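# Return the white tray into the open silver case

## Task

Set the white tray back inside the silver case so it rests level on the case's ledge, above the items stored in the case. Do not move the silver case, keep its lid raised and keep its contents inside. Release the tray, and finish with neither arm in contact with any loose object.

## Robot and tools

Robot: two arms, left_arm (on the +y side) and right_arm, each ending in a 16-motor four-digit hand (index, middle, ring, thumb). right_arm has a right hand; left_arm has its mirror image, a left hand. Arm bases in the scene frame: left_arm (+0.028, +0.332, +0.041) m, right_arm (+0.018, -0.284, +0.010) m, both turned almost not at all. A camera stand sits behind the arms. Objects can occasionally get nudged by an outside push.

Scene frame: origin at table-top height, halfway between the nominal bases; +z up, +x forward over the table, +y toward left_arm. Arm names do not match image sides.

Hand point axes (right hand): +z along straight fingers toward the tips, +x across the palm away from the thumb, +y out of the palm face (palm surface at y = -0.062 m). On the left hand +x points toward the thumb instead. Straight fingertips reach about 0.156 m past the hand point; a rigid mast near the wrist on the palm side (x +0.05..+0.10, z -0.16..-0.11, y up to +0.06 m; x sign flipped on the left hand) can strike things. Fingertips have rubber caps; the rest is hard plastic.

execute_actions(actions, cameras): actions is a list of actions, run in sequence; each action lasts 0.5 s (15 control steps of 1/30 s). An action is a list of 1 to 15 rows; if shorter than 15, its final row repeats. Every row has exactly 48 numbers, each in [-1, 1], covering both arms even if one is idle, in this order: left_arm dx, dy, dz, rx, ry, rz; left hand's 16 motor goals; left current_limit; left speed; then the same 24 for right_arm and right hand.
- dx..rz are offsets, not poses: each row is measured from that arm's Hand target as it was when the action began (not from the previous row), along scene-frame axes, with rotation about the Hand target's position. Scale: 1.0 = 0.6 m for dx, dy, dz and 180 degrees for rx, ry, rz, which form one rotation vector. A translation longer than 1.0 may be scaled down. Since each new action starts from the updated target, sending the same offset again moves further. All zeros means hold.
- Hand motor order: index_mcp, index_abd, index_pip, index_dip, middle_mcp, middle_abd, middle_pip, middle_dip, ring_mcp, ring_abd, ring_pip, ring_dip, thumb_cmc, thumb_axl, thumb_mcp, thumb_ipl. Each is an absolute goal angle, mapped linearly between its stops. Degrees at +1 / -1 and the straight value: finger _mcp (-18, +128; 0.75), _abd (-60, +60; 0.00), _pip (-29, +108; 0.58), _dip (-21, +117; 0.70); thumb_cmc (-20, +120; 0.71), thumb_axl (-27, +140; 0.68), thumb_mcp (-69, +109; 0.23), thumb_ipl (-77, +108; 0.17). Moving toward -1 curls fingers toward the palm, swings the thumb round in front of the palm and bends it. 0 is a real goal, not 'unchanged': to keep a hand as is, resend its hand_goal values plus current limit and speed.
- current_limit: -1 to +1 maps to 0 to 550 mA (minimum 11 mA). speed: set-point rate is (speed+1)/2 of 8.5 rad/s. Initial values +0.4 and -0.6; last written values persist.
- cameras: names to return (cam_high, cam_left_wrist, cam_right_wrist, each 504x504, or ["all"]). Images come back only when asked or when actions is empty; an empty actions list also shows everything and the scene number. A bad name invalidates the call.

zoom_image(camera, region): magnifies [x0, y0, x1, y1] pixels (origin top-left, at most 504 by 504) of that camera's newest image.
read_manual(section): licence texts only; moves nothing.
finished_scene(scene): ends the current scene (number 1 to 3) irreversibly; the goal must hold at that moment.

Results: end_effector_position (m) and end_effector_quat_wxyz per hand point in the scene frame, possibly a few cm off; Hand target (last commanded pose after clipping, the base of the next offsets); joint positions, velocities (may be omitted when all are at noise level), torques (include arm weight, offset and noisy; numbers 3 and 4 wrap at ±28 N m); hand_goal, hand_measured, hand_current_ma (positive pushes toward -1), hand_state (moving, goal, blocked, overload), hand_current_limit, hand_speed; motor temperatures; some mid-action positions.

Motion behaviour: orientation commands are clipped to 40 degrees from the current measured orientation each step. The arm may stop short of the target; waiting does not fix that, but the next action (even zeros) re-requests it; if still short, add the missing distance. Tiny moves may not start. Arms droop under load, so aim higher when needed. To stop pushing on something, command the target back beyond the hand point. With the wrist near the first joint's axis, small moves can swing the whole arm.

Gripping: a finger presses only while its goal lies past the object's surface; pressure grows with that gap up to the current limit. A motor at 495 mA or more for an accumulated 5 s shuts off for 10 s, dropping its load.

Avoid: dropping the tray or releasing it while it moves, slamming or hitting the case or fixed objects, hard pushes, anything leaving the table, the two hands colliding or one gripping the other, overheating (MOTOR HOT at 85 °C, arm collapses at 100 °C), and arm stops. The scene keeps running while you think, and the robot holds its last command meanwhile.

Each tool is called after "Request:" as name(argument=value, ...) on one line, values as JSON.

## Session

Request:
execute_actions(actions=[])

Scene clock: 0.00 s.
left_arm: end_effector_position=(+0.6815, +0.3577, +0.1570) hand_goal=(+0.754, +0.000, +0.576, +0.696, +0.754, +0.000, +0.576, +0.696, +0.754, +0.000, +0.576, +0.696, +0.714, +0.678, +0.226, +0.168) hand_measured=(+0.754, +0.000, +0.576, +0.696, +0.754, +0.000, +0.576, +0.696, +0.754, +0.000, +0.576, +0.696, +0.714, +0.678, +0.226, +0.168) hand_current_ma=(+0, +0, +0, +0, +0, +0, +0, +0, +0, +0, +0, +0, +0, +0, +0, +0) hand_state=(goal, goal, goal, goal, goal, goal, goal, goal, goal, goal, goal, goal, goal, goal, goal, goal) hand_current_limit=0.40 hand_speed=-0.60 end_effector_quat_wxyz=(-0.123, +0.941, -0.115, +0.293) | right_arm: end_effector_position=(+0.4038, -0.3556, +0.2460) hand_goal=(+0.754, +0.000, +0.576, +0.696, +0.754, +0.000, +0.576, +0.696, +0.754, +0.000, +0.576, +0.696, +0.714, +0.678, +0.226, +0.168) hand_measured=(+0.754, +0.000, +0.576, +0.696, +0.754, +0.000, +0.576, +0.696, +0.754, +0.000, +0.576, +0.696, +0.714, +0.678, +0.226, +0.168) hand_current_ma=(+0, +0, +0, +0, +0, +0, +0, +0, +0, +0, +0, +0, +0, +0, +0, +0) hand_state=(goal, goal, goal, goal, goal, goal, goal, goal, goal, goal, goal, goal, goal, goal, goal, goal) hand_current_limit=0.40 hand_speed=-0.60 end_effector_quat_wxyz=(+0.492, +0.651, +0.512, -0.269)
Joint positions: left_arm=[0.136 1.768 1.332 -0.491 -0.072 1.993] | right_arm=[0.323 1.34 0.803 -1.404 1.161 0.803]
Joint velocities: within noise
Joint torques (N m): no reading
Motor temperatures (°C): left_arm=[26 27 35 27 30 31] | right_arm=[33 38 30 32 29 31]
Heat: left arm: hottest elbow 35 °C; right arm: hottest shoulder 38 °C.
Hand target: left_arm +0.6906, +0.3591, +0.1639; -0.125, +0.938, -0.115, +0.301 | right_arm +0.4094, -0.3537, +0.2554; +0.496, +0.656, +0.507, -0.259

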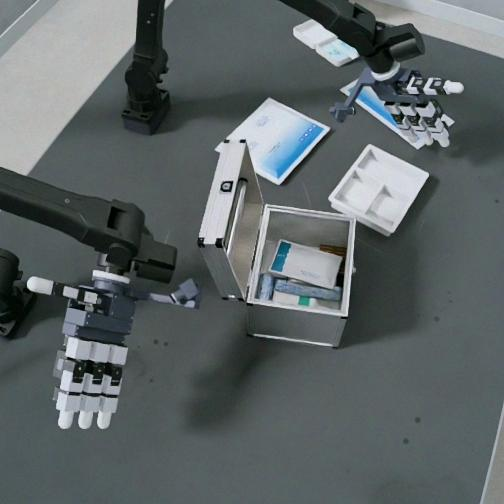

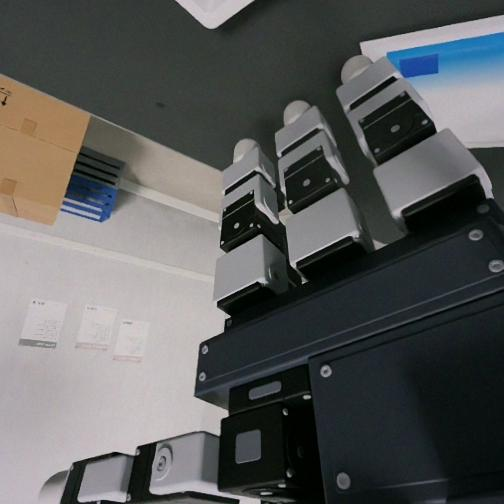

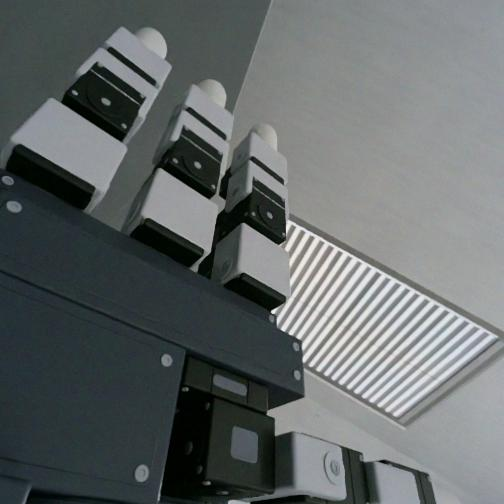

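Request:
zoom_image(camera="cam_high", region=[180, 120, 450, 360])

Scaled by 1.867 from the camera's 504x504 image, which has a finer 720x720 frame.

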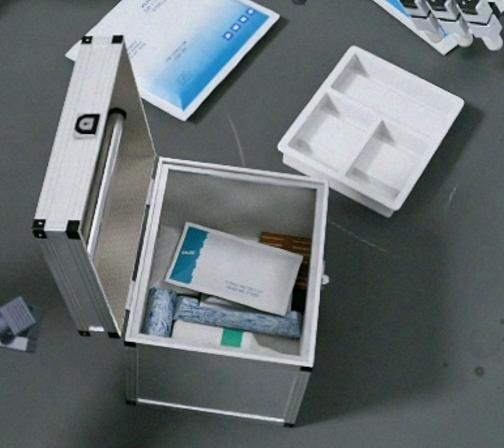

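Request:
zoom_image(camera="cam_high", region=[280, 0, 504, 224])

Request:
zoom_image(camera="cam_high", region=[0, 220, 220, 440])

Request:
zoom_image(camera="cam_high", region=[190, 190, 370, 370])

Scaled by 2.250 from the camera's 504x504 image, which has a finer 720x720 frame.

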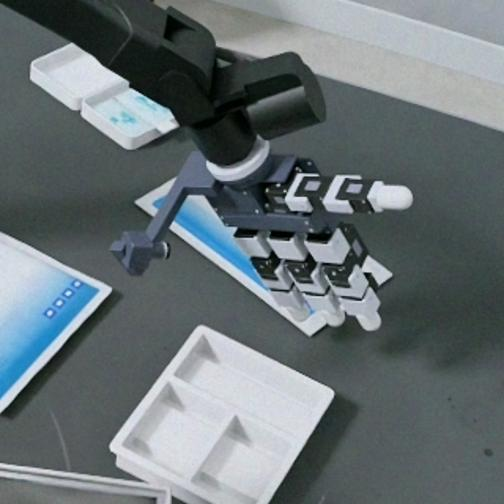

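Scaled by 2.291 from the camera's 504x504 image, which has a finer 720x720 frame.

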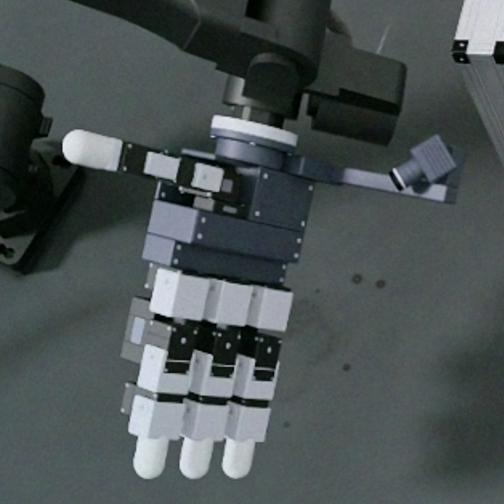

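Scaled by 2.800 from the camera's 504x504 image, which has a finer 720x720 frame.

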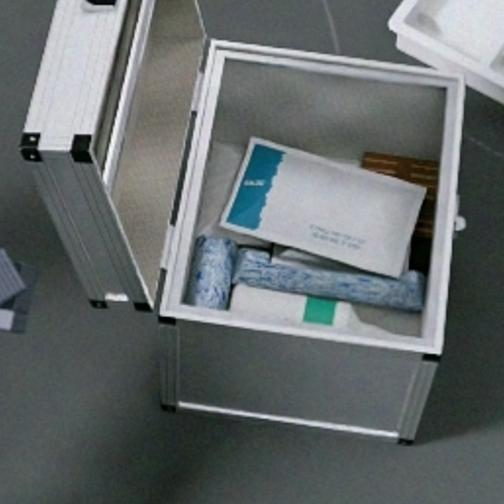

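Request:
execute_actions(actions=[[[-0.005,-0.02,0.08,-0.0164,0.0503,0.0067,0.754,0,0.576,0.696,0.754,0,0.576,0.696,0.754,0,0.576,0.696,0.714,0.678,0.226,0.168,0.4,-0.6,0,0,0,0,0,0,0.754,0,0.576,0.696,0.754,0,0.576,0.696,0.754,0,0.576,0.696,0.714,0.678,0.226,0.168,0.4,-0.6]],[[-0.02,-0.05,0.05,-0.0164,0.0503,0.0067,0.754,0,0.576,0.696,0.754,0,0.576,0.696,0.754,0,0.576,0.696,0.714,0.678,0.226,0.168,0.4,-0.6,0,0,0,0,0,0,0.754,0,0.576,0.696,0.754,0,0.576,0.696,0.754,0,0.576,0.696,0.714,0.678,0.226,0.168,0.4,-0.6]],[[-0.02,-0.06,0.03,-0.0164,0.0503,0.0067,0.754,0,0.576,0.696,0.754,0,0.576,0.696,0.754,0,0.576,0.696,0.714,0.678,0.226,0.168,0.4,-0.6,0,0,0,0,0,0,0.754,0,0.576,0.696,0.754,0,0.576,0.696,0.754,0,0.576,0.696,0.714,0.678,0.226,0.168,0.4,-0.6]],[[-0.015,-0.06,0.0,-0.0164,0.0503,0.0067,0.754,0,0.576,0.696,0.754,0,0.576,0.696,0.754,0,0.576,0.696,0.714,0.678,0.226,0.168,0.4,-0.6,0,0,0,0,0,0,0.754,0,0.576,0.696,0.754,0,0.576,0.696,0.754,0,0.576,0.696,0.714,0.678,0.226,0.168,0.4,-0.6]]], cameras=["all"])

Scene clock: 136.47 s.
left_arm: end_effector_position=(+0.6415, +0.2486, +0.2605) hand_goal=(+0.754, +0.000, +0.576, +0.696, +0.754, +0.000, +0.576, +0.696, +0.754, +0.000, +0.576, +0.696, +0.714, +0.678, +0.226, +0.168) hand_measured=(+0.752, +0.000, +0.576, +0.696, +0.752, +0.000, +0.576, +0.696, +0.752, +0.000, +0.576, +0.696, +0.714, +0.678, +0.224, +0.168) hand_current_ma=(-11, +0, +3, +0, -9, +0, +3, +0, -11, +0, +3, +0, -1, -4, -12, -2) hand_state=(goal, goal, goal, goal, goal, goal, goal, goal, goal, goal, goal, goal, goal, goal, goal, goal) hand_current_limit=0.40 hand_speed=-0.60 end_effector_quat_wxyz=(-0.001, +0.997, -0.079, -0.002) | right_arm: end_effector_position=(+0.4038, -0.3556, +0.2460) hand_goal=(+0.754, +0.000, +0.576, +0.696, +0.754, +0.000, +0.576, +0.696, +0.754, +0.000, +0.576, +0.696, +0.714, +0.678, +0.226, +0.168) hand_measured=(+0.754, +0.000, +0.576, +0.696, +0.754, +0.000, +0.576, +0.696, +0.754, +0.000, +0.576, +0.696, +0.716, +0.678, +0.226, +0.168) hand_current_ma=(+1, -1, +1, +0, +1, -1, +1, +0, +1, -1, +1, +0, +2, -2, +0, -1) hand_state=(goal, goal, goal, goal, goal, goal, goal, goal, goal, goal, goal, goal, goal, goal, goal, goal) hand_current_limit=0.40 hand_speed=-0.60 end_effector_quat_wxyz=(+0.492, +0.651, +0.512, -0.269)
Joint positions: left_arm=[-0.011 1.945 1.967 -1.598 -0.002 1.737] | right_arm=[0.323 1.34 0.803 -1.404 1.161 0.803]
Joint torques (N m): left_arm=[0.26 -19.9 11.73 -0.64 0.23 -0.24] | right_arm=[1.49 -8.64 8.05 -0.14 1.17 0.08]
Motor temperatures (°C): left_arm=[26 34 53 27 26 27] | right_arm=[32 38 35 31 30 27]
Heat: left arm: hottest elbow 53 °C; right arm: hottest shoulder 38 °C.
Hand target: left_arm +0.6547, +0.2449, +0.2602; +0.000, +0.997, -0.078, +0.000 | right_arm +0.4094, -0.3537, +0.2554; +0.496, +0.656, +0.507, -0.259
Off the commanded pose: left_arm 0.014 m, 0 deg | right_arm 0.011 m, 1 deg.
Step readings (end_effector_position of left_arm | right_arm):
0: (+0.6815, +0.3577, +0.1570) | (+0.4038, -0.3556, +0.2460)
1: (+0.6809, +0.3576, +0.1567) | (+0.4038, -0.3556, +0.2460)
2: (+0.6786, +0.3572, +0.1571) | (+0.4038, -0.3556, +0.2460)
4: (+0.6698, +0.3557, +0.1593) | (+0.4038, -0.3556, +0.2460)
8: (+0.6658, +0.3549, +0.1766) | (+0.4038, -0.3556, +0.2460)
15: (+0.6751, +0.3559, +0.2046) | (+0.4038, -0.3556, +0.2460)
16: (+0.6746, +0.3556, +0.2057) | (+0.4038, -0.3556, +0.2460)
17: (+0.6721, +0.3536, +0.2078) | (+0.4038, -0.3556, +0.2460)
19: (+0.6630, +0.3489, +0.2114) | (+0.4038, -0.3556, +0.2460)
23: (+0.6569, +0.3340, +0.2292) | (+0.4038, -0.3556, +0.2460)
30: (+0.6615, +0.3191, +0.2524) | (+0.4038, -0.3556, +0.2460)
31: (+0.6611, +0.3190, +0.2527) | (+0.4038, -0.3556, +0.2460)
32: (+0.6591, +0.3174, +0.2530) | (+0.4038, -0.3556, +0.2460)
34: (+0.6535, +0.3142, +0.2537) | (+0.4038, -0.3556, +0.2460)
38: (+0.6493, +0.3013, +0.2556) | (+0.4038, -0.3556, +0.2460)
45: (+0.6480, +0.2837, +0.2581) | (+0.4038, -0.3556, +0.2460)
46: (+0.6479, +0.2831, +0.2589) | (+0.4038, -0.3556, +0.2460)
47: (+0.6466, +0.2810, +0.2602) | (+0.4038, -0.3556, +0.2460)
49: (+0.6438, +0.2770, +0.2638) | (+0.4038, -0.3556, +0.2460)
53: (+0.6425, +0.2650, +0.2661) | (+0.4038, -0.3556, +0.2460)
60: (+0.6402, +0.2489, +0.2593) | (+0.4038, -0.3556, +0.2460)

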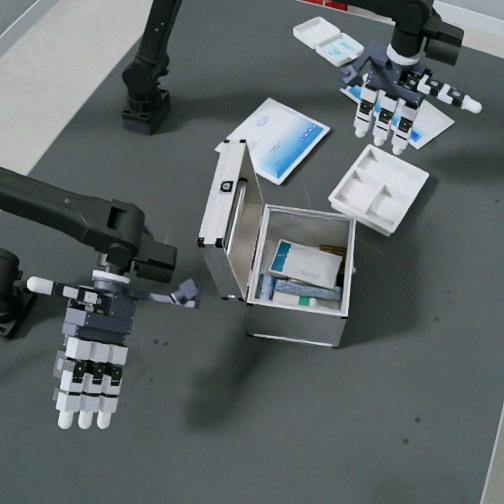

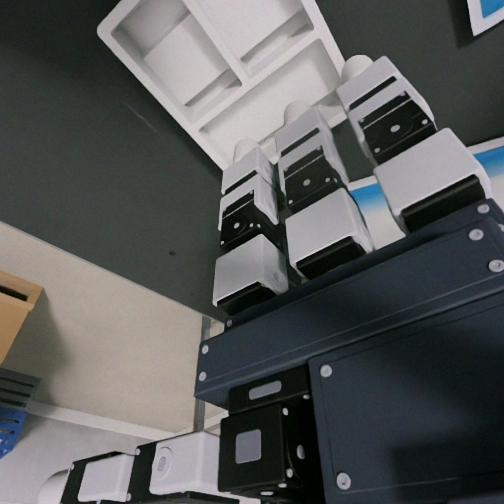

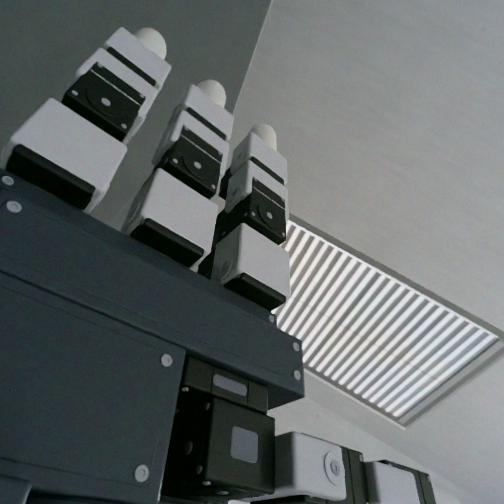

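Request:
zoom_image(camera="cam_left_wrist", region=[80, 0, 380, 240])

Scaled by 1.680 from the camera's 504x504 image, which has a finer 720x720 frame.

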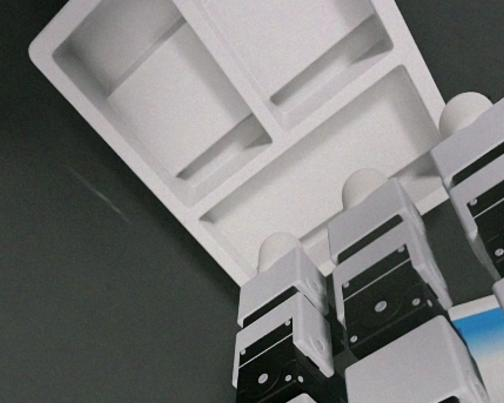

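Request:
execute_actions(actions=[[[0.013,-0.029,-0.03,0,0,0,0.754,0,0.576,0.696,0.754,0,0.576,0.696,0.754,0,0.576,0.696,0.714,0.678,0.226,0.168,0.4,-0.6,0,0,0,0,0,0,0.754,0,0.576,0.696,0.754,0,0.576,0.696,0.754,0,0.576,0.696,0.714,0.678,0.226,0.168,0.4,-0.6]],[[0.013,-0.029,-0.06,0,0,0,0.754,0,0.576,0.696,0.754,0,0.576,0.696,0.754,0,0.576,0.696,0.714,0.678,0.226,0.168,0.4,-0.6,0,0,0,0,0,0,0.754,0,0.576,0.696,0.754,0,0.576,0.696,0.754,0,0.576,0.696,0.714,0.678,0.226,0.168,0.4,-0.6]]], cameras=["cam_high","cam_left_wrist"])

Request:
zoom_image(camera="cam_left_wrist", region=[40, 0, 400, 300])

Request:
zoom_image(camera="cam_high", region=[300, 80, 500, 260])

Scene clock: 168.73 s.
left_arm: end_effector_position=(+0.6657, +0.2174, +0.2270) hand_goal=(+0.754, +0.000, +0.576, +0.696, +0.754, +0.000, +0.576, +0.696, +0.754, +0.000, +0.576, +0.696, +0.714, +0.678, +0.226, +0.168) hand_measured=(+0.752, +0.000, +0.576, +0.696, +0.752, +0.000, +0.576, +0.696, +0.752, +0.000, +0.576, +0.696, +0.714, +0.678, +0.224, +0.168) hand_current_ma=(-11, +0, +3, +0, -9, +0, +3, +0, -11, +0, +3, +0, -1, -4, -13, -2) hand_state=(goal, goal, goal, goal, goal, goal, goal, goal, goal, goal, goal, goal, goal, goal, goal, goal) hand_current_limit=0.40 hand_speed=-0.60 end_effector_quat_wxyz=(-0.001, +0.997, -0.077, +0.012) | right_arm: end_effector_position=(+0.4038, -0.3556, +0.2460) hand_goal=(+0.754, +0.000, +0.576, +0.696, +0.754, +0.000, +0.576, +0.696, +0.754, +0.000, +0.576, +0.696, +0.714, +0.678, +0.226, +0.168) hand_measured=(+0.754, +0.000, +0.576, +0.696, +0.754, +0.000, +0.576, +0.696, +0.754, +0.000, +0.576, +0.696, +0.716, +0.678, +0.226, +0.168) hand_current_ma=(+1, -1, +1, +0, +1, -1, +1, +0, +1, -1, +1, +0, +2, -2, +0, -1) hand_state=(goal, goal, goal, goal, goal, goal, goal, goal, goal, goal, goal, goal, goal, goal, goal, goal) hand_current_limit=0.40 hand_speed=-0.60 end_effector_quat_wxyz=(+0.492, +0.651, +0.512, -0.269)
Joint positions: left_arm=[-0.061 1.999 1.963 -1.511 -0.002 1.683] | right_arm=[0.323 1.34 0.803 -1.404 1.161 0.803]
Joint torques (N m): left_arm=[-0.21 -20.66 8.44 0.29 0.19 -0.24] | right_arm=[1.49 -8.47 8.03 -0.14 1.16 0.09]
Heat: left arm: hottest elbow 53 °C; right arm: hottest shoulder 38 °C.
Hand target: left_arm +0.6703, +0.2101, +0.2060; +0.000, +0.997, -0.078, +0.000 | right_arm +0.4094, -0.3537, +0.2554; +0.496, +0.656, +0.507, -0.259
Off the commanded pose: left_arm 0.023 m, 1 deg | right_arm 0.011 m, 1 deg.
Step readings (end_effector_position of left_arm | right_arm):
0: (+0.6415, +0.2486, +0.2605) | (+0.4038, -0.3556, +0.2460)
1: (+0.6416, +0.2486, +0.2605) | (+0.4038, -0.3556, +0.2460)
2: (+0.6418, +0.2486, +0.2602) | (+0.4038, -0.3556, +0.2460)
4: (+0.6426, +0.2480, +0.2596) | (+0.4038, -0.3556, +0.2460)
8: (+0.6455, +0.2434, +0.2553) | (+0.4038, -0.3556, +0.2460)
15: (+0.6469, +0.2354, +0.2467) | (+0.4038, -0.3556, +0.2460)
16: (+0.6472, +0.2350, +0.2463) | (+0.4038, -0.3556, +0.2460)
17: (+0.6488, +0.2340, +0.2458) | (+0.4038, -0.3556, +0.2460)
19: (+0.6554, +0.2316, +0.2448) | (+0.4038, -0.3556, +0.2460)
23: (+0.6643, +0.2262, +0.2403) | (+0.4038, -0.3556, +0.2460)
30: (+0.6654, +0.2179, +0.2288) | (+0.4038, -0.3556, +0.2460)
Images, in order (width x height): cam_high 504x504, cam_left_wrist 504x504.

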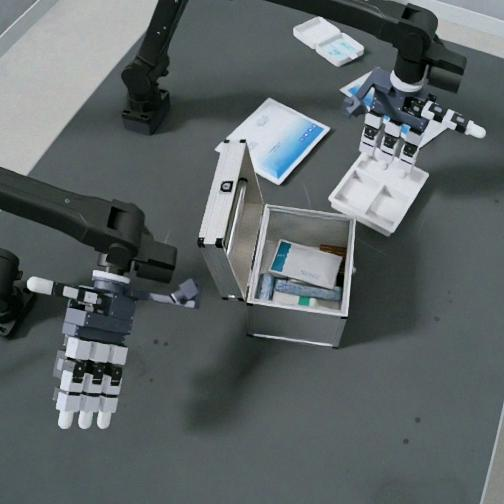

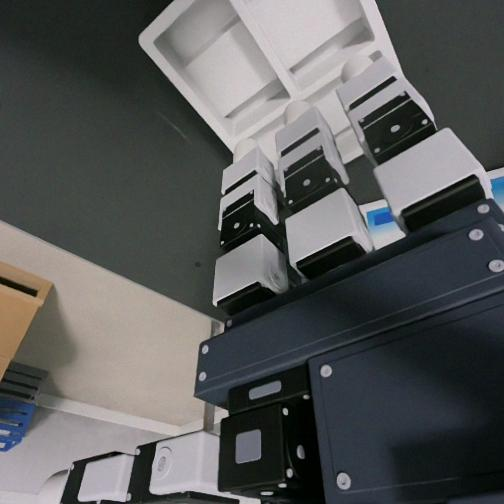

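Scaled by 1.400 from the camera's 504x504 image, which has a finer 720x720 frame.

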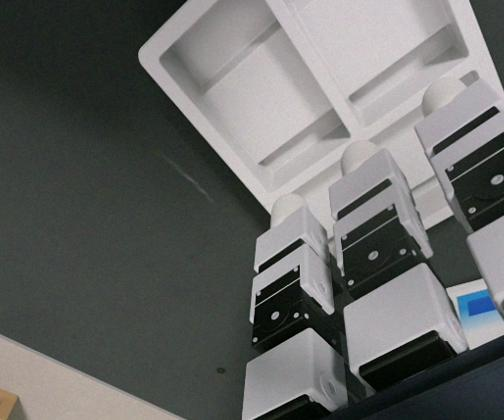

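Scaled by 2.520 from the camera's 504x504 image, which has a finer 720x720 frame.

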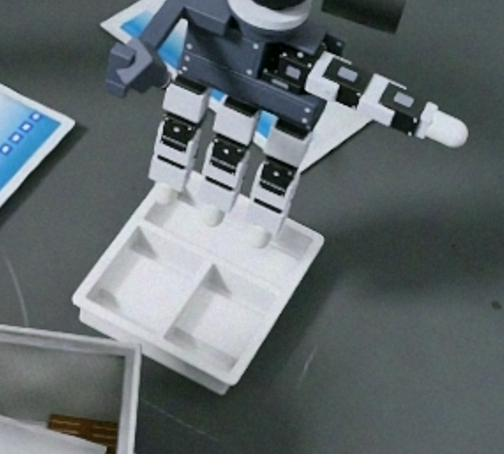

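Request:
execute_actions(actions=[[[-0.02,0,0,0,0,-0.0167,0.754,0,0.576,0.696,0.754,0,0.576,0.696,-0.068,0,-0.299,-0.174,0.714,0.678,0.226,0.168,0.4,-0.5,0,0,0,0,0,0,0.754,0,0.576,0.696,0.754,0,0.576,0.696,0.754,0,0.576,0.696,0.714,0.678,0.226,0.168,0.4,-0.6]],[[0,0,-0.03,0,0,0,0.754,0,0.576,0.696,0.754,0,0.576,0.696,-0.068,0,-0.299,-0.174,0.714,0.678,0.226,0.168,0.4,-0.5,0,0,0,0,0,0,0.754,0,0.576,0.696,0.754,0,0.576,0.696,0.754,0,0.576,0.696,0.714,0.678,0.226,0.168,0.4,-0.6]]], cameras=["cam_high","cam_left_wrist"])

Request:
zoom_image(camera="cam_left_wrist", region=[40, 0, 400, 300])

Request:
zoom_image(camera="cam_high", region=[300, 80, 500, 260])

Scene clock: 191.33 s.
left_arm: end_effector_position=(+0.6573, +0.2174, +0.1998) hand_goal=(+0.754, +0.000, +0.576, +0.696, +0.754, +0.000, +0.576, +0.696, -0.068, +0.000, -0.298, -0.174, +0.714, +0.678, +0.226, +0.168) hand_measured=(+0.752, +0.000, +0.576, +0.696, +0.752, +0.000, +0.576, +0.696, -0.050, +0.000, -0.292, -0.172, +0.714, +0.678, +0.224, +0.168) hand_current_ma=(-11, +0, +3, +0, -9, +0, +3, +0, +89, +0, +30, +13, -1, -4, -13, -2) hand_state=(goal, goal, goal, goal, goal, goal, goal, goal, goal, goal, goal, goal, goal, goal, goal, goal) hand_current_limit=0.40 hand_speed=-0.50 end_effector_quat_wxyz=(-0.001, +0.996, -0.094, +0.005) | right_arm: end_effector_position=(+0.4038, -0.3556, +0.2460) hand_goal=(+0.754, +0.000, +0.576, +0.696, +0.754, +0.000, +0.576, +0.696, +0.754, +0.000, +0.576, +0.696, +0.714, +0.678, +0.226, +0.168) hand_measured=(+0.754, +0.000, +0.576, +0.696, +0.754, +0.000, +0.576, +0.696, +0.754, +0.000, +0.576, +0.696, +0.716, +0.678, +0.226, +0.168) hand_current_ma=(+1, -1, +1, +0, +1, -1, +1, +0, +1, -1, +1, +0, +2, -2, +0, -1) hand_state=(goal, goal, goal, goal, goal, goal, goal, goal, goal, goal, goal, goal, goal, goal, goal, goal) hand_current_limit=0.40 hand_speed=-0.60 end_effector_quat_wxyz=(+0.492, +0.651, +0.512, -0.269)
Joint positions: left_arm=[-0.061 1.999 1.893 -1.454 -0.002 1.717] | right_arm=[0.323 1.34 0.803 -1.404 1.161 0.803]
Joint torques (N m): left_arm=[-0.26 -21.77 8.32 0.24 0.28 -0.05] | right_arm=[1.44 -8.59 8.06 -0.1 1.16 0.1]
Heat: left arm: hottest elbow 49 °C; right arm: hottest shoulder 38 °C.
Hand target: left_arm +0.6583, +0.2101, +0.1880; +0.000, +0.995, -0.104, +0.000 | right_arm +0.4094, -0.3537, +0.2554; +0.496, +0.656, +0.507, -0.259
Off the commanded pose: left_arm 0.014 m, 1 deg | right_arm 0.011 m, 1 deg.
Step readings (end_effector_position of left_arm | right_arm):
0: (+0.6658, +0.2174, +0.2270) | (+0.4038, -0.3556, +0.2460)
1: (+0.6658, +0.2174, +0.2270) | (+0.4038, -0.3556, +0.2460)
2: (+0.6656, +0.2174, +0.2262) | (+0.4038, -0.3556, +0.2460)
4: (+0.6646, +0.2174, +0.2240) | (+0.4038, -0.3556, +0.2460)
8: (+0.6598, +0.2174, +0.2172) | (+0.4038, -0.3556, +0.2460)
15: (+0.6578, +0.2174, +0.2150) | (+0.4038, -0.3556, +0.2460)
16: (+0.6578, +0.2174, +0.2149) | (+0.4038, -0.3556, +0.2460)
17: (+0.6583, +0.2174, +0.2137) | (+0.4038, -0.3556, +0.2460)
19: (+0.6594, +0.2173, +0.2106) | (+0.4038, -0.3556, +0.2460)
23: (+0.6572, +0.2174, +0.2020) | (+0.4038, -0.3556, +0.2460)
30: (+0.6572, +0.2174, +0.1998) | (+0.4038, -0.3556, +0.2460)
Images, in order (width x height): cam_high 504x504, cam_left_wrist 504x504.

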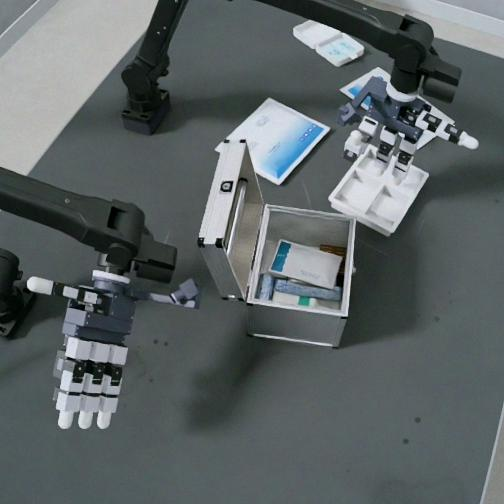

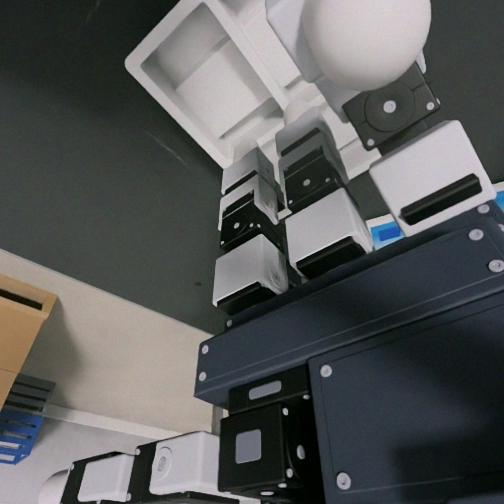

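Scaled by 1.400 from the camera's 504x504 image, which has a finer 720x720 frame.

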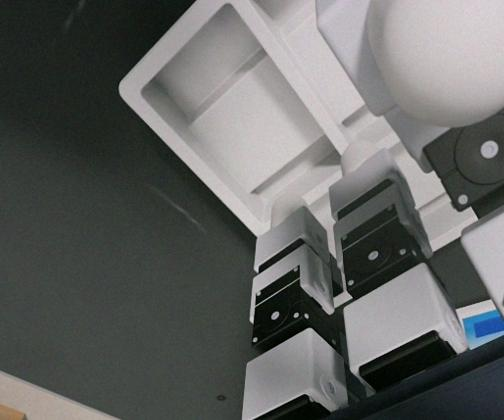

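Scaled by 2.520 from the camera's 504x504 image, which has a finer 720x720 frame.

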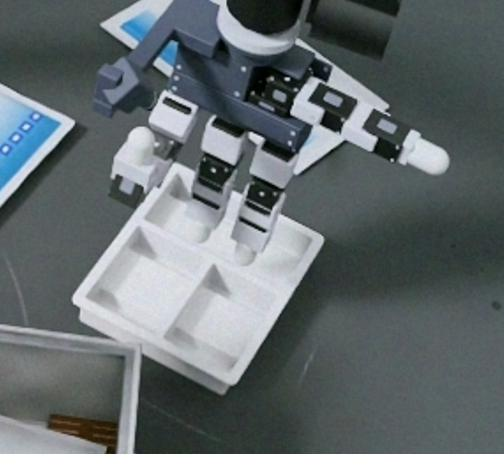

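Request:
execute_actions(actions=[[[-0.019,-0.01,-0.015,0,0,0,0.754,0,0.576,0.696,0.754,0,0.576,0.696,-0.068,0,-0.299,-0.174,0.714,0.678,0.226,0.168,0.4,-0.5,0,0,0,0,0,0,0.754,0,0.576,0.696,0.754,0,0.576,0.696,0.754,0,0.576,0.696,0.714,0.678,0.226,0.168,0.4,-0.6]],[[0,0,-0.04,0,0,0,0.754,0,0.576,0.696,0.754,0,0.576,0.696,-0.068,0,-0.299,-0.174,0.714,0.678,0.226,0.168,0.4,-0.5,0,0,0,0,0,0,0.754,0,0.576,0.696,0.754,0,0.576,0.696,0.754,0,0.576,0.696,0.714,0.678,0.226,0.168,0.4,-0.6]]], cameras=["cam_high","cam_left_wrist"])

Request:
zoom_image(camera="cam_left_wrist", region=[100, 0, 400, 220])

Request:
zoom_image(camera="cam_high", region=[310, 110, 470, 250])

Scene clock: 219.57 s.
left_arm: end_effector_position=(+0.6466, +0.2140, +0.1592) hand_goal=(+0.754, +0.000, +0.576, +0.696, +0.754, +0.000, +0.576, +0.696, -0.068, +0.000, -0.298, -0.174, +0.714, +0.678, +0.226, +0.168) hand_measured=(+0.752, +0.000, +0.576, +0.696, +0.752, +0.000, +0.576, +0.696, -0.050, +0.000, -0.292, -0.172, +0.714, +0.678, +0.224, +0.168) hand_current_ma=(-11, +0, +3, +0, -9, +0, +3, +0, +89, +0, +30, +13, -1, -4, -14, -2) hand_state=(goal, goal, goal, goal, goal, goal, goal, goal, goal, goal, goal, goal, goal, goal, goal, goal) hand_current_limit=0.40 hand_speed=-0.50 end_effector_quat_wxyz=(-0.001, +0.995, -0.097, -0.001) | right_arm: end_effector_position=(+0.4038, -0.3556, +0.2460) hand_goal=(+0.754, +0.000, +0.576, +0.696, +0.754, +0.000, +0.576, +0.696, +0.754, +0.000, +0.576, +0.696, +0.714, +0.678, +0.226, +0.168) hand_measured=(+0.754, +0.000, +0.576, +0.696, +0.754, +0.000, +0.576, +0.696, +0.754, +0.000, +0.576, +0.696, +0.716, +0.678, +0.226, +0.168) hand_current_ma=(+1, -1, +1, +0, +1, -1, +1, +0, +1, -1, +1, +0, +2, -2, +0, -1) hand_state=(goal, goal, goal, goal, goal, goal, goal, goal, goal, goal, goal, goal, goal, goal, goal, goal) hand_current_limit=0.40 hand_speed=-0.60 end_effector_quat_wxyz=(+0.492, +0.651, +0.512, -0.269)
Joint positions: left_arm=[-0.067 1.998 1.783 -1.358 -0.002 1.717] | right_arm=[0.323 1.34 0.803 -1.404 1.161 0.803]
Joint torques (N m): left_arm=[-0.67 -22.65 8.1 0.28 0.28 -0.16] | right_arm=[1.32 -8.82 8.06 -0.16 1.16 0.08]
Heat: left arm: hottest elbow 50 °C; right arm: hottest shoulder 38 °C.
Hand target: left_arm +0.6469, +0.2041, +0.1551; +0.000, +0.995, -0.104, +0.000 | right_arm +0.4094, -0.3537, +0.2554; +0.496, +0.656, +0.507, -0.259
Off the commanded pose: left_arm 0.011 m, 1 deg | right_arm 0.011 m, 1 deg.
Step readings (end_effector_position of left_arm | right_arm):
0: (+0.6573, +0.2174, +0.1998) | (+0.4038, -0.3556, +0.2460)
1: (+0.6572, +0.2174, +0.1995) | (+0.4038, -0.3556, +0.2460)
2: (+0.6572, +0.2174, +0.1976) | (+0.4038, -0.3556, +0.2460)
4: (+0.6560, +0.2170, +0.1931) | (+0.4038, -0.3556, +0.2460)
8: (+0.6479, +0.2164, +0.1787) | (+0.4038, -0.3556, +0.2460)
15: (+0.6455, +0.2143, +0.1742) | (+0.4038, -0.3556, +0.2460)
16: (+0.6458, +0.2143, +0.1742) | (+0.4038, -0.3556, +0.2460)
17: (+0.6465, +0.2143, +0.1731) | (+0.4038, -0.3556, +0.2460)
19: (+0.6480, +0.2142, +0.1699) | (+0.4038, -0.3556, +0.2460)
23: (+0.6465, +0.2143, +0.1616) | (+0.4038, -0.3556, +0.2460)
30: (+0.6464, +0.2143, +0.1592) | (+0.4038, -0.3556, +0.2460)
Images, in order (width x height): cam_high 504x504, cam_left_wrist 504x504.

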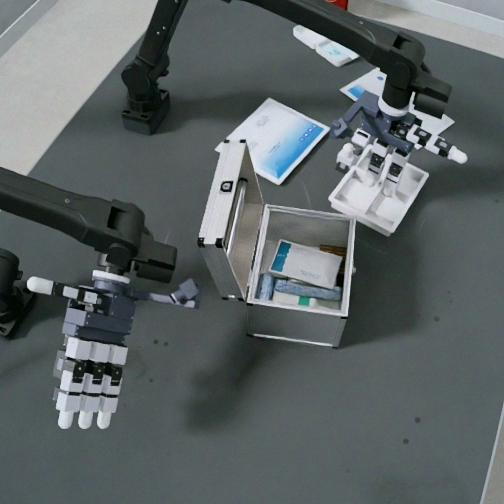

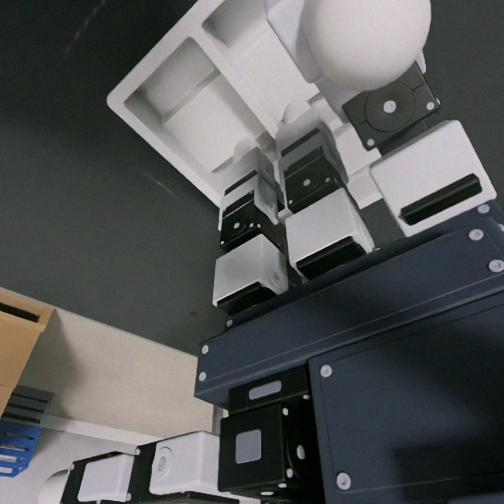

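Scaled by 1.680 from the camera's 504x504 image, which has a finer 720x720 frame.

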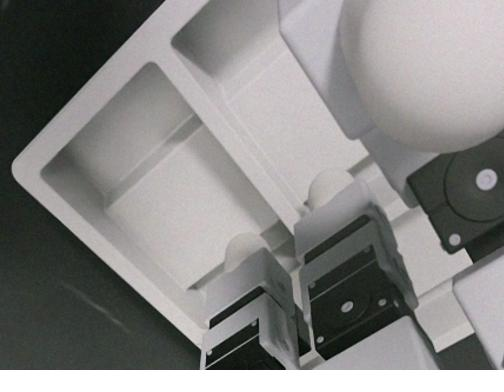

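Scaled by 3.150 from the camera's 504x504 image, which has a finer 720x720 frame.

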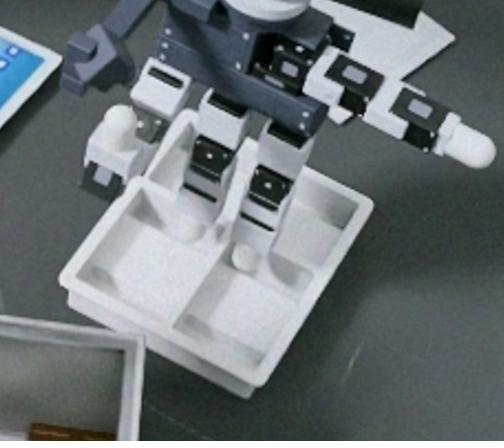

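Request:
execute_actions(actions=[[[0,0,-0.02,0,0,0,0.754,0,0.576,0.696,0.754,0,0.576,0.696,-0.068,0,-0.299,-0.174,0.714,0.678,0.226,0.168,0.4,-0.5,0,0,0,0,0,0,0.754,0,0.576,0.696,0.754,0,0.576,0.696,0.754,0,0.576,0.696,0.714,0.678,0.226,0.168,0.4,-0.6]],[[0,0,-0.018,0,0,0,0.754,0,0.576,0.696,0.754,0,0.576,0.696,-0.068,0,-0.299,-0.174,0.714,0.678,0.226,0.168,0.4,-0.5,0,0,0,0,0,0,0.754,0,0.576,0.696,0.754,0,0.576,0.696,0.754,0,0.576,0.696,0.714,0.678,0.226,0.168,0.4,-0.6]]], cameras=["cam_high","cam_left_wrist"])

Request:
zoom_image(camera="cam_left_wrist", region=[100, 0, 400, 220])

Request:
zoom_image(camera="cam_high", region=[310, 110, 470, 250])

Scene clock: 230.50 s.
left_arm: end_effector_position=(+0.6474, +0.2140, +0.1459) hand_goal=(+0.754, +0.000, +0.576, +0.696, +0.754, +0.000, +0.576, +0.696, -0.068, +0.000, -0.298, -0.174, +0.714, +0.678, +0.226, +0.168) hand_measured=(+0.752, +0.000, +0.576, +0.696, +0.752, +0.000, +0.576, +0.696, -0.050, +0.000, -0.292, -0.172, +0.714, +0.678, +0.224, +0.168) hand_current_ma=(-11, +0, +3, +0, -9, +0, +3, +0, +89, +0, +30, +13, -1, -4, -14, -2) hand_state=(goal, goal, goal, goal, goal, goal, goal, goal, goal, goal, goal, goal, goal, goal, goal, goal) hand_current_limit=0.40 hand_speed=-0.50 end_effector_quat_wxyz=(-0.001, +0.995, -0.097, +0.007) | right_arm: end_effector_position=(+0.4038, -0.3556, +0.2460) hand_goal=(+0.754, +0.000, +0.576, +0.696, +0.754, +0.000, +0.576, +0.696, +0.754, +0.000, +0.576, +0.696, +0.714, +0.678, +0.226, +0.168) hand_measured=(+0.754, +0.000, +0.576, +0.696, +0.754, +0.000, +0.576, +0.696, +0.754, +0.000, +0.576, +0.696, +0.716, +0.678, +0.226, +0.168) hand_current_ma=(+1, -1, +1, +0, +1, -1, +1, +0, +1, -1, +1, +0, +2, -2, +0, -1) hand_state=(goal, goal, goal, goal, goal, goal, goal, goal, goal, goal, goal, goal, goal, goal, goal, goal) hand_current_limit=0.40 hand_speed=-0.60 end_effector_quat_wxyz=(+0.492, +0.651, +0.512, -0.269)
Joint positions: left_arm=[-0.067 1.998 1.747 -1.305 -0.002 1.717] | right_arm=[0.323 1.34 0.803 -1.404 1.161 0.803]
Joint torques (N m): left_arm=[-0.56 -21.25 7.97 0.25 0.27 -0.16] | right_arm=[1.55 -8.7 8.02 -0.17 1.16 0.09]
Motor temperatures (°C): left_arm=[26 35 48 27 25 26] | right_arm=[32 38 35 30 30 25]
Heat: left arm: hottest elbow 48 °C; right arm: hottest shoulder 38 °C.
Hand target: left_arm +0.6469, +0.2041, +0.1323; +0.000, +0.995, -0.104, +0.000 | right_arm +0.4094, -0.3537, +0.2554; +0.496, +0.656, +0.507, -0.259
Off the commanded pose: left_arm 0.017 m, 1 deg | right_arm 0.011 m, 1 deg.
Step readings (end_effector_position of left_arm | right_arm):
0: (+0.6466, +0.2140, +0.1592) | (+0.4038, -0.3556, +0.2460)
1: (+0.6467, +0.2140, +0.1592) | (+0.4038, -0.3556, +0.2460)
2: (+0.6469, +0.2140, +0.1586) | (+0.4038, -0.3556, +0.2460)
4: (+0.6479, +0.2140, +0.1573) | (+0.4038, -0.3556, +0.2460)
8: (+0.6472, +0.2140, +0.1534) | (+0.4038, -0.3556, +0.2460)
15: (+0.6471, +0.2140, +0.1523) | (+0.4038, -0.3556, +0.2460)
16: (+0.6471, +0.2140, +0.1522) | (+0.4038, -0.3556, +0.2460)
17: (+0.6474, +0.2140, +0.1518) | (+0.4038, -0.3556, +0.2460)
19: (+0.6482, +0.2140, +0.1504) | (+0.4038, -0.3556, +0.2460)
23: (+0.6473, +0.2140, +0.1469) | (+0.4038, -0.3556, +0.2460)
30: (+0.6473, +0.2140, +0.1459) | (+0.4038, -0.3556, +0.2460)
Images, in order (width x height): cam_high 504x504, cam_left_wrist 504x504.

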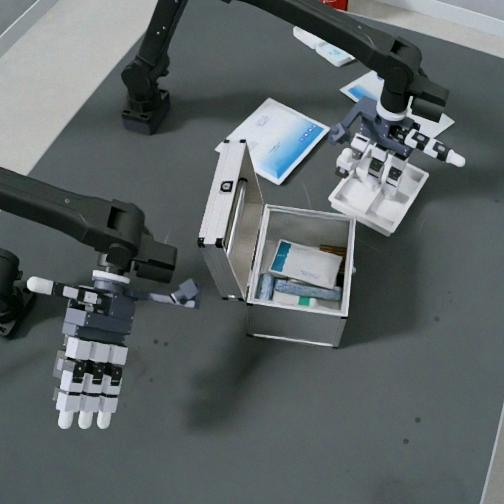

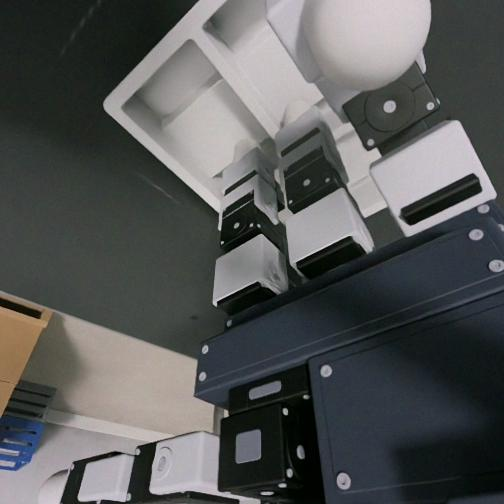

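Scaled by 1.680 from the camera's 504x504 image, which has a finer 720x720 frame.

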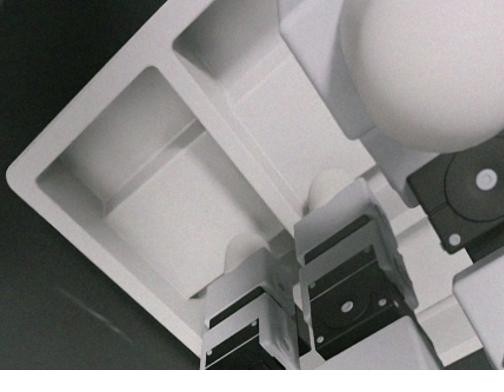

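Scaled by 3.150 from the camera's 504x504 image, which has a finer 720x720 frame.

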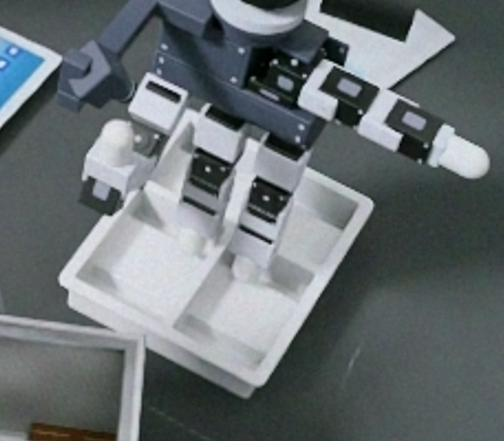

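Request:
execute_actions(actions=[[[0,0,-0.018,0,0,0,0.754,0,0.576,0.696,0.754,0,0.576,0.696,-0.068,0,-0.299,-0.174,0.714,0.678,0.226,0.168,0.4,-0.5,0,0,0,0,0,0,0.754,0,0.576,0.696,0.754,0,0.576,0.696,0.754,0,0.576,0.696,0.714,0.678,0.226,0.168,0.4,-0.6]]], cameras=["cam_high","cam_left_wrist"])

Request:
zoom_image(camera="cam_high", region=[310, 110, 470, 250])

Scene clock: 234.57 s.
left_arm: end_effector_position=(+0.6477, +0.2140, +0.1401) hand_goal=(+0.754, +0.000, +0.576, +0.696, +0.754, +0.000, +0.576, +0.696, -0.068, +0.000, -0.298, -0.174, +0.714, +0.678, +0.226, +0.168) hand_measured=(+0.752, +0.000, +0.576, +0.696, +0.752, +0.000, +0.576, +0.696, -0.050, +0.000, -0.292, -0.172, +0.714, +0.678, +0.224, +0.168) hand_current_ma=(-11, +0, +3, +0, -9, +0, +3, +0, +89, +0, +30, +13, -1, -4, -14, -2) hand_state=(goal, goal, goal, goal, goal, goal, goal, goal, goal, goal, goal, goal, goal, goal, goal, goal) hand_current_limit=0.40 hand_speed=-0.50 end_effector_quat_wxyz=(-0.002, +0.995, -0.097, +0.011) | right_arm: end_effector_position=(+0.4038, -0.3556, +0.2460) hand_goal=(+0.754, +0.000, +0.576, +0.696, +0.754, +0.000, +0.576, +0.696, +0.754, +0.000, +0.576, +0.696, +0.714, +0.678, +0.226, +0.168) hand_measured=(+0.754, +0.000, +0.576, +0.696, +0.754, +0.000, +0.576, +0.696, +0.754, +0.000, +0.576, +0.696, +0.716, +0.678, +0.226, +0.168) hand_current_ma=(+1, -1, +1, +0, +1, -1, +1, +0, +1, -1, +1, +0, +2, -2, +0, -1) hand_state=(goal, goal, goal, goal, goal, goal, goal, goal, goal, goal, goal, goal, goal, goal, goal, goal) hand_current_limit=0.40 hand_speed=-0.60 end_effector_quat_wxyz=(+0.492, +0.651, +0.512, -0.269)
Joint positions: left_arm=[-0.067 1.998 1.731 -1.282 -0.002 1.717] | right_arm=[0.323 1.34 0.803 -1.404 1.161 0.803]
Joint torques (N m): left_arm=[-0.56 -20.6 7.91 0.29 0.27 -0.16] | right_arm=[1.49 -8.53 8.09 -0.17 1.17 0.11]
Heat: left arm: hottest elbow 48 °C; right arm: hottest shoulder 38 °C.
Hand target: left_arm +0.6468, +0.2041, +0.1214; +0.000, +0.995, -0.104, +0.000 | right_arm +0.4094, -0.3537, +0.2554; +0.496, +0.656, +0.507, -0.259
Off the commanded pose: left_arm 0.021 m, 1 deg | right_arm 0.011 m, 1 deg.
Step readings (end_effector_position of left_arm | right_arm):
0: (+0.6474, +0.2140, +0.1459) | (+0.4038, -0.3556, +0.2460)
1: (+0.6474, +0.2140, +0.1459) | (+0.4038, -0.3556, +0.2460)
2: (+0.6476, +0.2140, +0.1454) | (+0.4038, -0.3556, +0.2460)
4: (+0.6484, +0.2139, +0.1441) | (+0.4038, -0.3556, +0.2460)
8: (+0.6476, +0.2140, +0.1408) | (+0.4038, -0.3556, +0.2460)
15: (+0.6477, +0.2140, +0.1401) | (+0.4038, -0.3556, +0.2460)
Images, in order (width x height): cam_high 504x504, cam_left_wrist 504x504.

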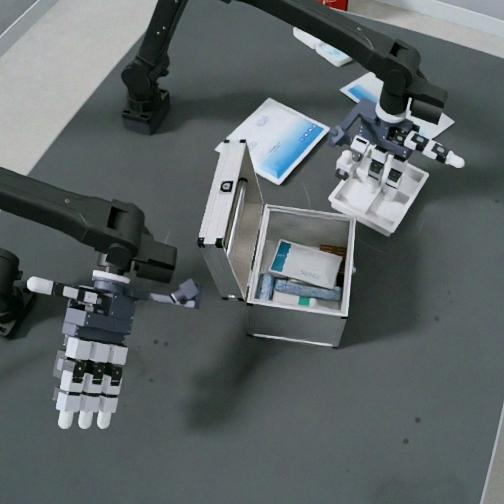

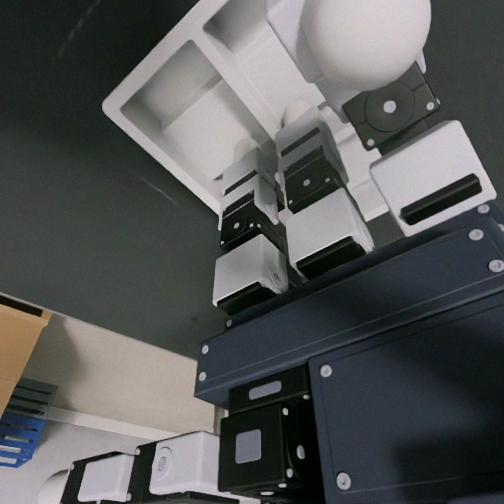

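Scaled by 3.150 from the camera's 504x504 image, which has a finer 720x720 frame.

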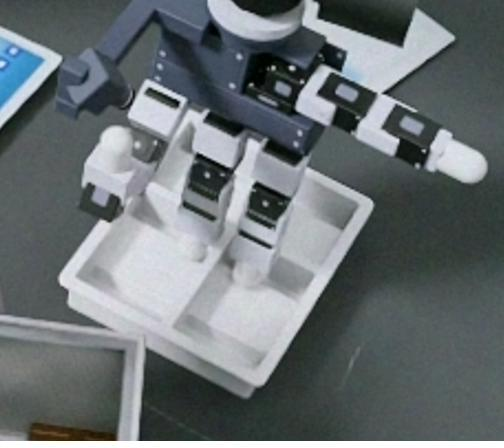

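Request:
execute_actions(actions=[[[0,0,-0.018,0,0,0,0.754,0,0.576,0.696,0.754,0,0.576,0.696,-0.068,0,-0.299,-0.174,0.714,0.678,0.226,0.168,0.4,-0.5,0,0,0,0,0,0,0.754,0,0.576,0.696,0.754,0,0.576,0.696,0.754,0,0.576,0.696,0.714,0.678,0.226,0.168,0.4,-0.6]],[[0,0,0,0,0,0,0.754,-0.1,0.576,0.696,0.754,0.1,0.576,0.696,-0.068,0,-0.299,-0.174,0.714,0.678,0.226,0.168,0.4,-0.8,0,0,0,0,0,0,0.754,0,0.576,0.696,0.754,0,0.576,0.696,0.754,0,0.576,0.696,0.714,0.678,0.226,0.168,0.4,-0.6]]], cameras=["cam_high","cam_left_wrist"])

Request:
zoom_image(camera="cam_high", region=[310, 110, 470, 250])

Scene clock: 243.00 s.
left_arm: end_effector_position=(+0.6487, +0.2139, +0.1379) hand_goal=(+0.754, -0.100, +0.576, +0.696, +0.754, +0.100, +0.576, +0.696, -0.068, +0.000, -0.298, -0.174, +0.714, +0.678, +0.226, +0.168) hand_measured=(+0.752, -0.096, +0.576, +0.696, +0.750, -0.010, +0.574, +0.696, -0.050, +0.000, -0.292, -0.172, +0.714, +0.678, +0.224, +0.168) hand_current_ma=(-11, +16, +3, +0, -24, -385, -7, +0, +89, +0, +30, +13, -1, -4, -14, -2) hand_state=(goal, goal, goal, goal, goal, blocked, goal, goal, goal, goal, goal, goal, goal, goal, goal, goal) hand_current_limit=0.40 hand_speed=-0.80 end_effector_quat_wxyz=(-0.002, +0.995, -0.097, +0.014) | right_arm: end_effector_position=(+0.4038, -0.3556, +0.2460) hand_goal=(+0.754, +0.000, +0.576, +0.696, +0.754, +0.000, +0.576, +0.696, +0.754, +0.000, +0.576, +0.696, +0.714, +0.678, +0.226, +0.168) hand_measured=(+0.754, +0.000, +0.576, +0.696, +0.754, +0.000, +0.576, +0.696, +0.754, +0.000, +0.576, +0.696, +0.716, +0.678, +0.226, +0.168) hand_current_ma=(+1, -1, +1, +0, +1, -1, +1, +0, +1, -1, +1, +0, +2, -2, +0, -1) hand_state=(goal, goal, goal, goal, goal, goal, goal, goal, goal, goal, goal, goal, goal, goal, goal, goal) hand_current_limit=0.40 hand_speed=-0.60 end_effector_quat_wxyz=(+0.492, +0.651, +0.512, -0.269)
Joint positions: left_arm=[-0.067 1.998 1.724 -1.269 -0.002 1.717] | right_arm=[0.323 1.34 0.803 -1.404 1.161 0.803]
Joint torques (N m): left_arm=[-0.56 -19.9 7.23 0.81 0.27 -0.16] | right_arm=[1.44 -8.59 8.06 -0.17 1.17 0.1]
Heat: left arm: hottest elbow 48 °C; right arm: hottest shoulder 37 °C.
Hand target: left_arm +0.6469, +0.2041, +0.1107; +0.000, +0.995, -0.104, +0.000 | right_arm +0.4094, -0.3537, +0.2554; +0.496, +0.656, +0.507, -0.259
Off the commanded pose: left_arm 0.029 m, 2 deg | right_arm 0.011 m, 1 deg.
Step readings (end_effector_position of left_arm | right_arm):
0: (+0.6477, +0.2140, +0.1401) | (+0.4038, -0.3556, +0.2460)
1: (+0.6478, +0.2140, +0.1401) | (+0.4038, -0.3556, +0.2460)
2: (+0.6480, +0.2140, +0.1397) | (+0.4038, -0.3556, +0.2460)
4: (+0.6480, +0.2140, +0.1387) | (+0.4038, -0.3556, +0.2460)
8: (+0.6488, +0.2139, +0.1384) | (+0.4038, -0.3556, +0.2460)
15: (+0.6491, +0.2139, +0.1384) | (+0.4038, -0.3556, +0.2460)
16: (+0.6491, +0.2139, +0.1384) | (+0.4038, -0.3556, +0.2460)
17: (+0.6491, +0.2139, +0.1384) | (+0.4038, -0.3556, +0.2460)
19: (+0.6487, +0.2139, +0.1379) | (+0.4038, -0.3556, +0.2460)
23: (+0.6487, +0.2139, +0.1379) | (+0.4038, -0.3556, +0.2460)
30: (+0.6487, +0.2139, +0.1379) | (+0.4038, -0.3556, +0.2460)
Images, in order (width x height): cam_high 504x504, cam_left_wrist 504x504.

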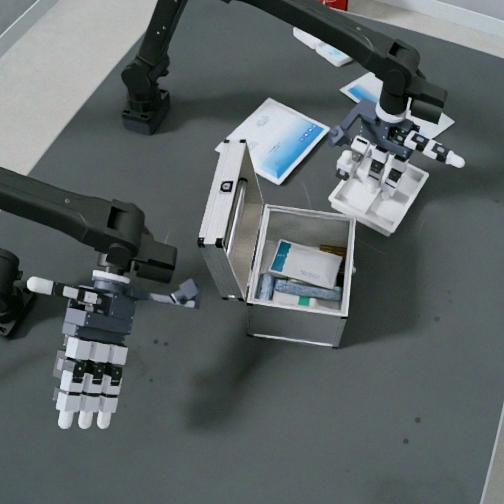

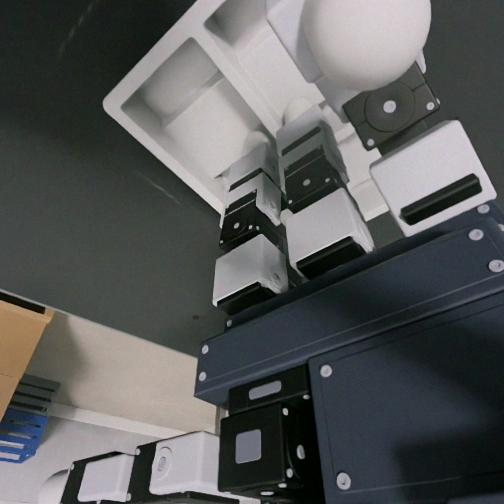

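Scaled by 3.150 from the camera's 504x504 image, which has a finer 720x720 frame.

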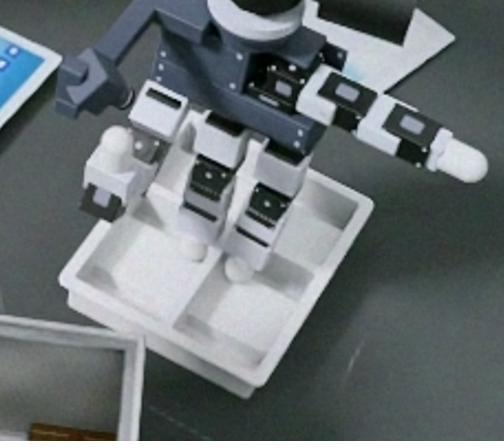

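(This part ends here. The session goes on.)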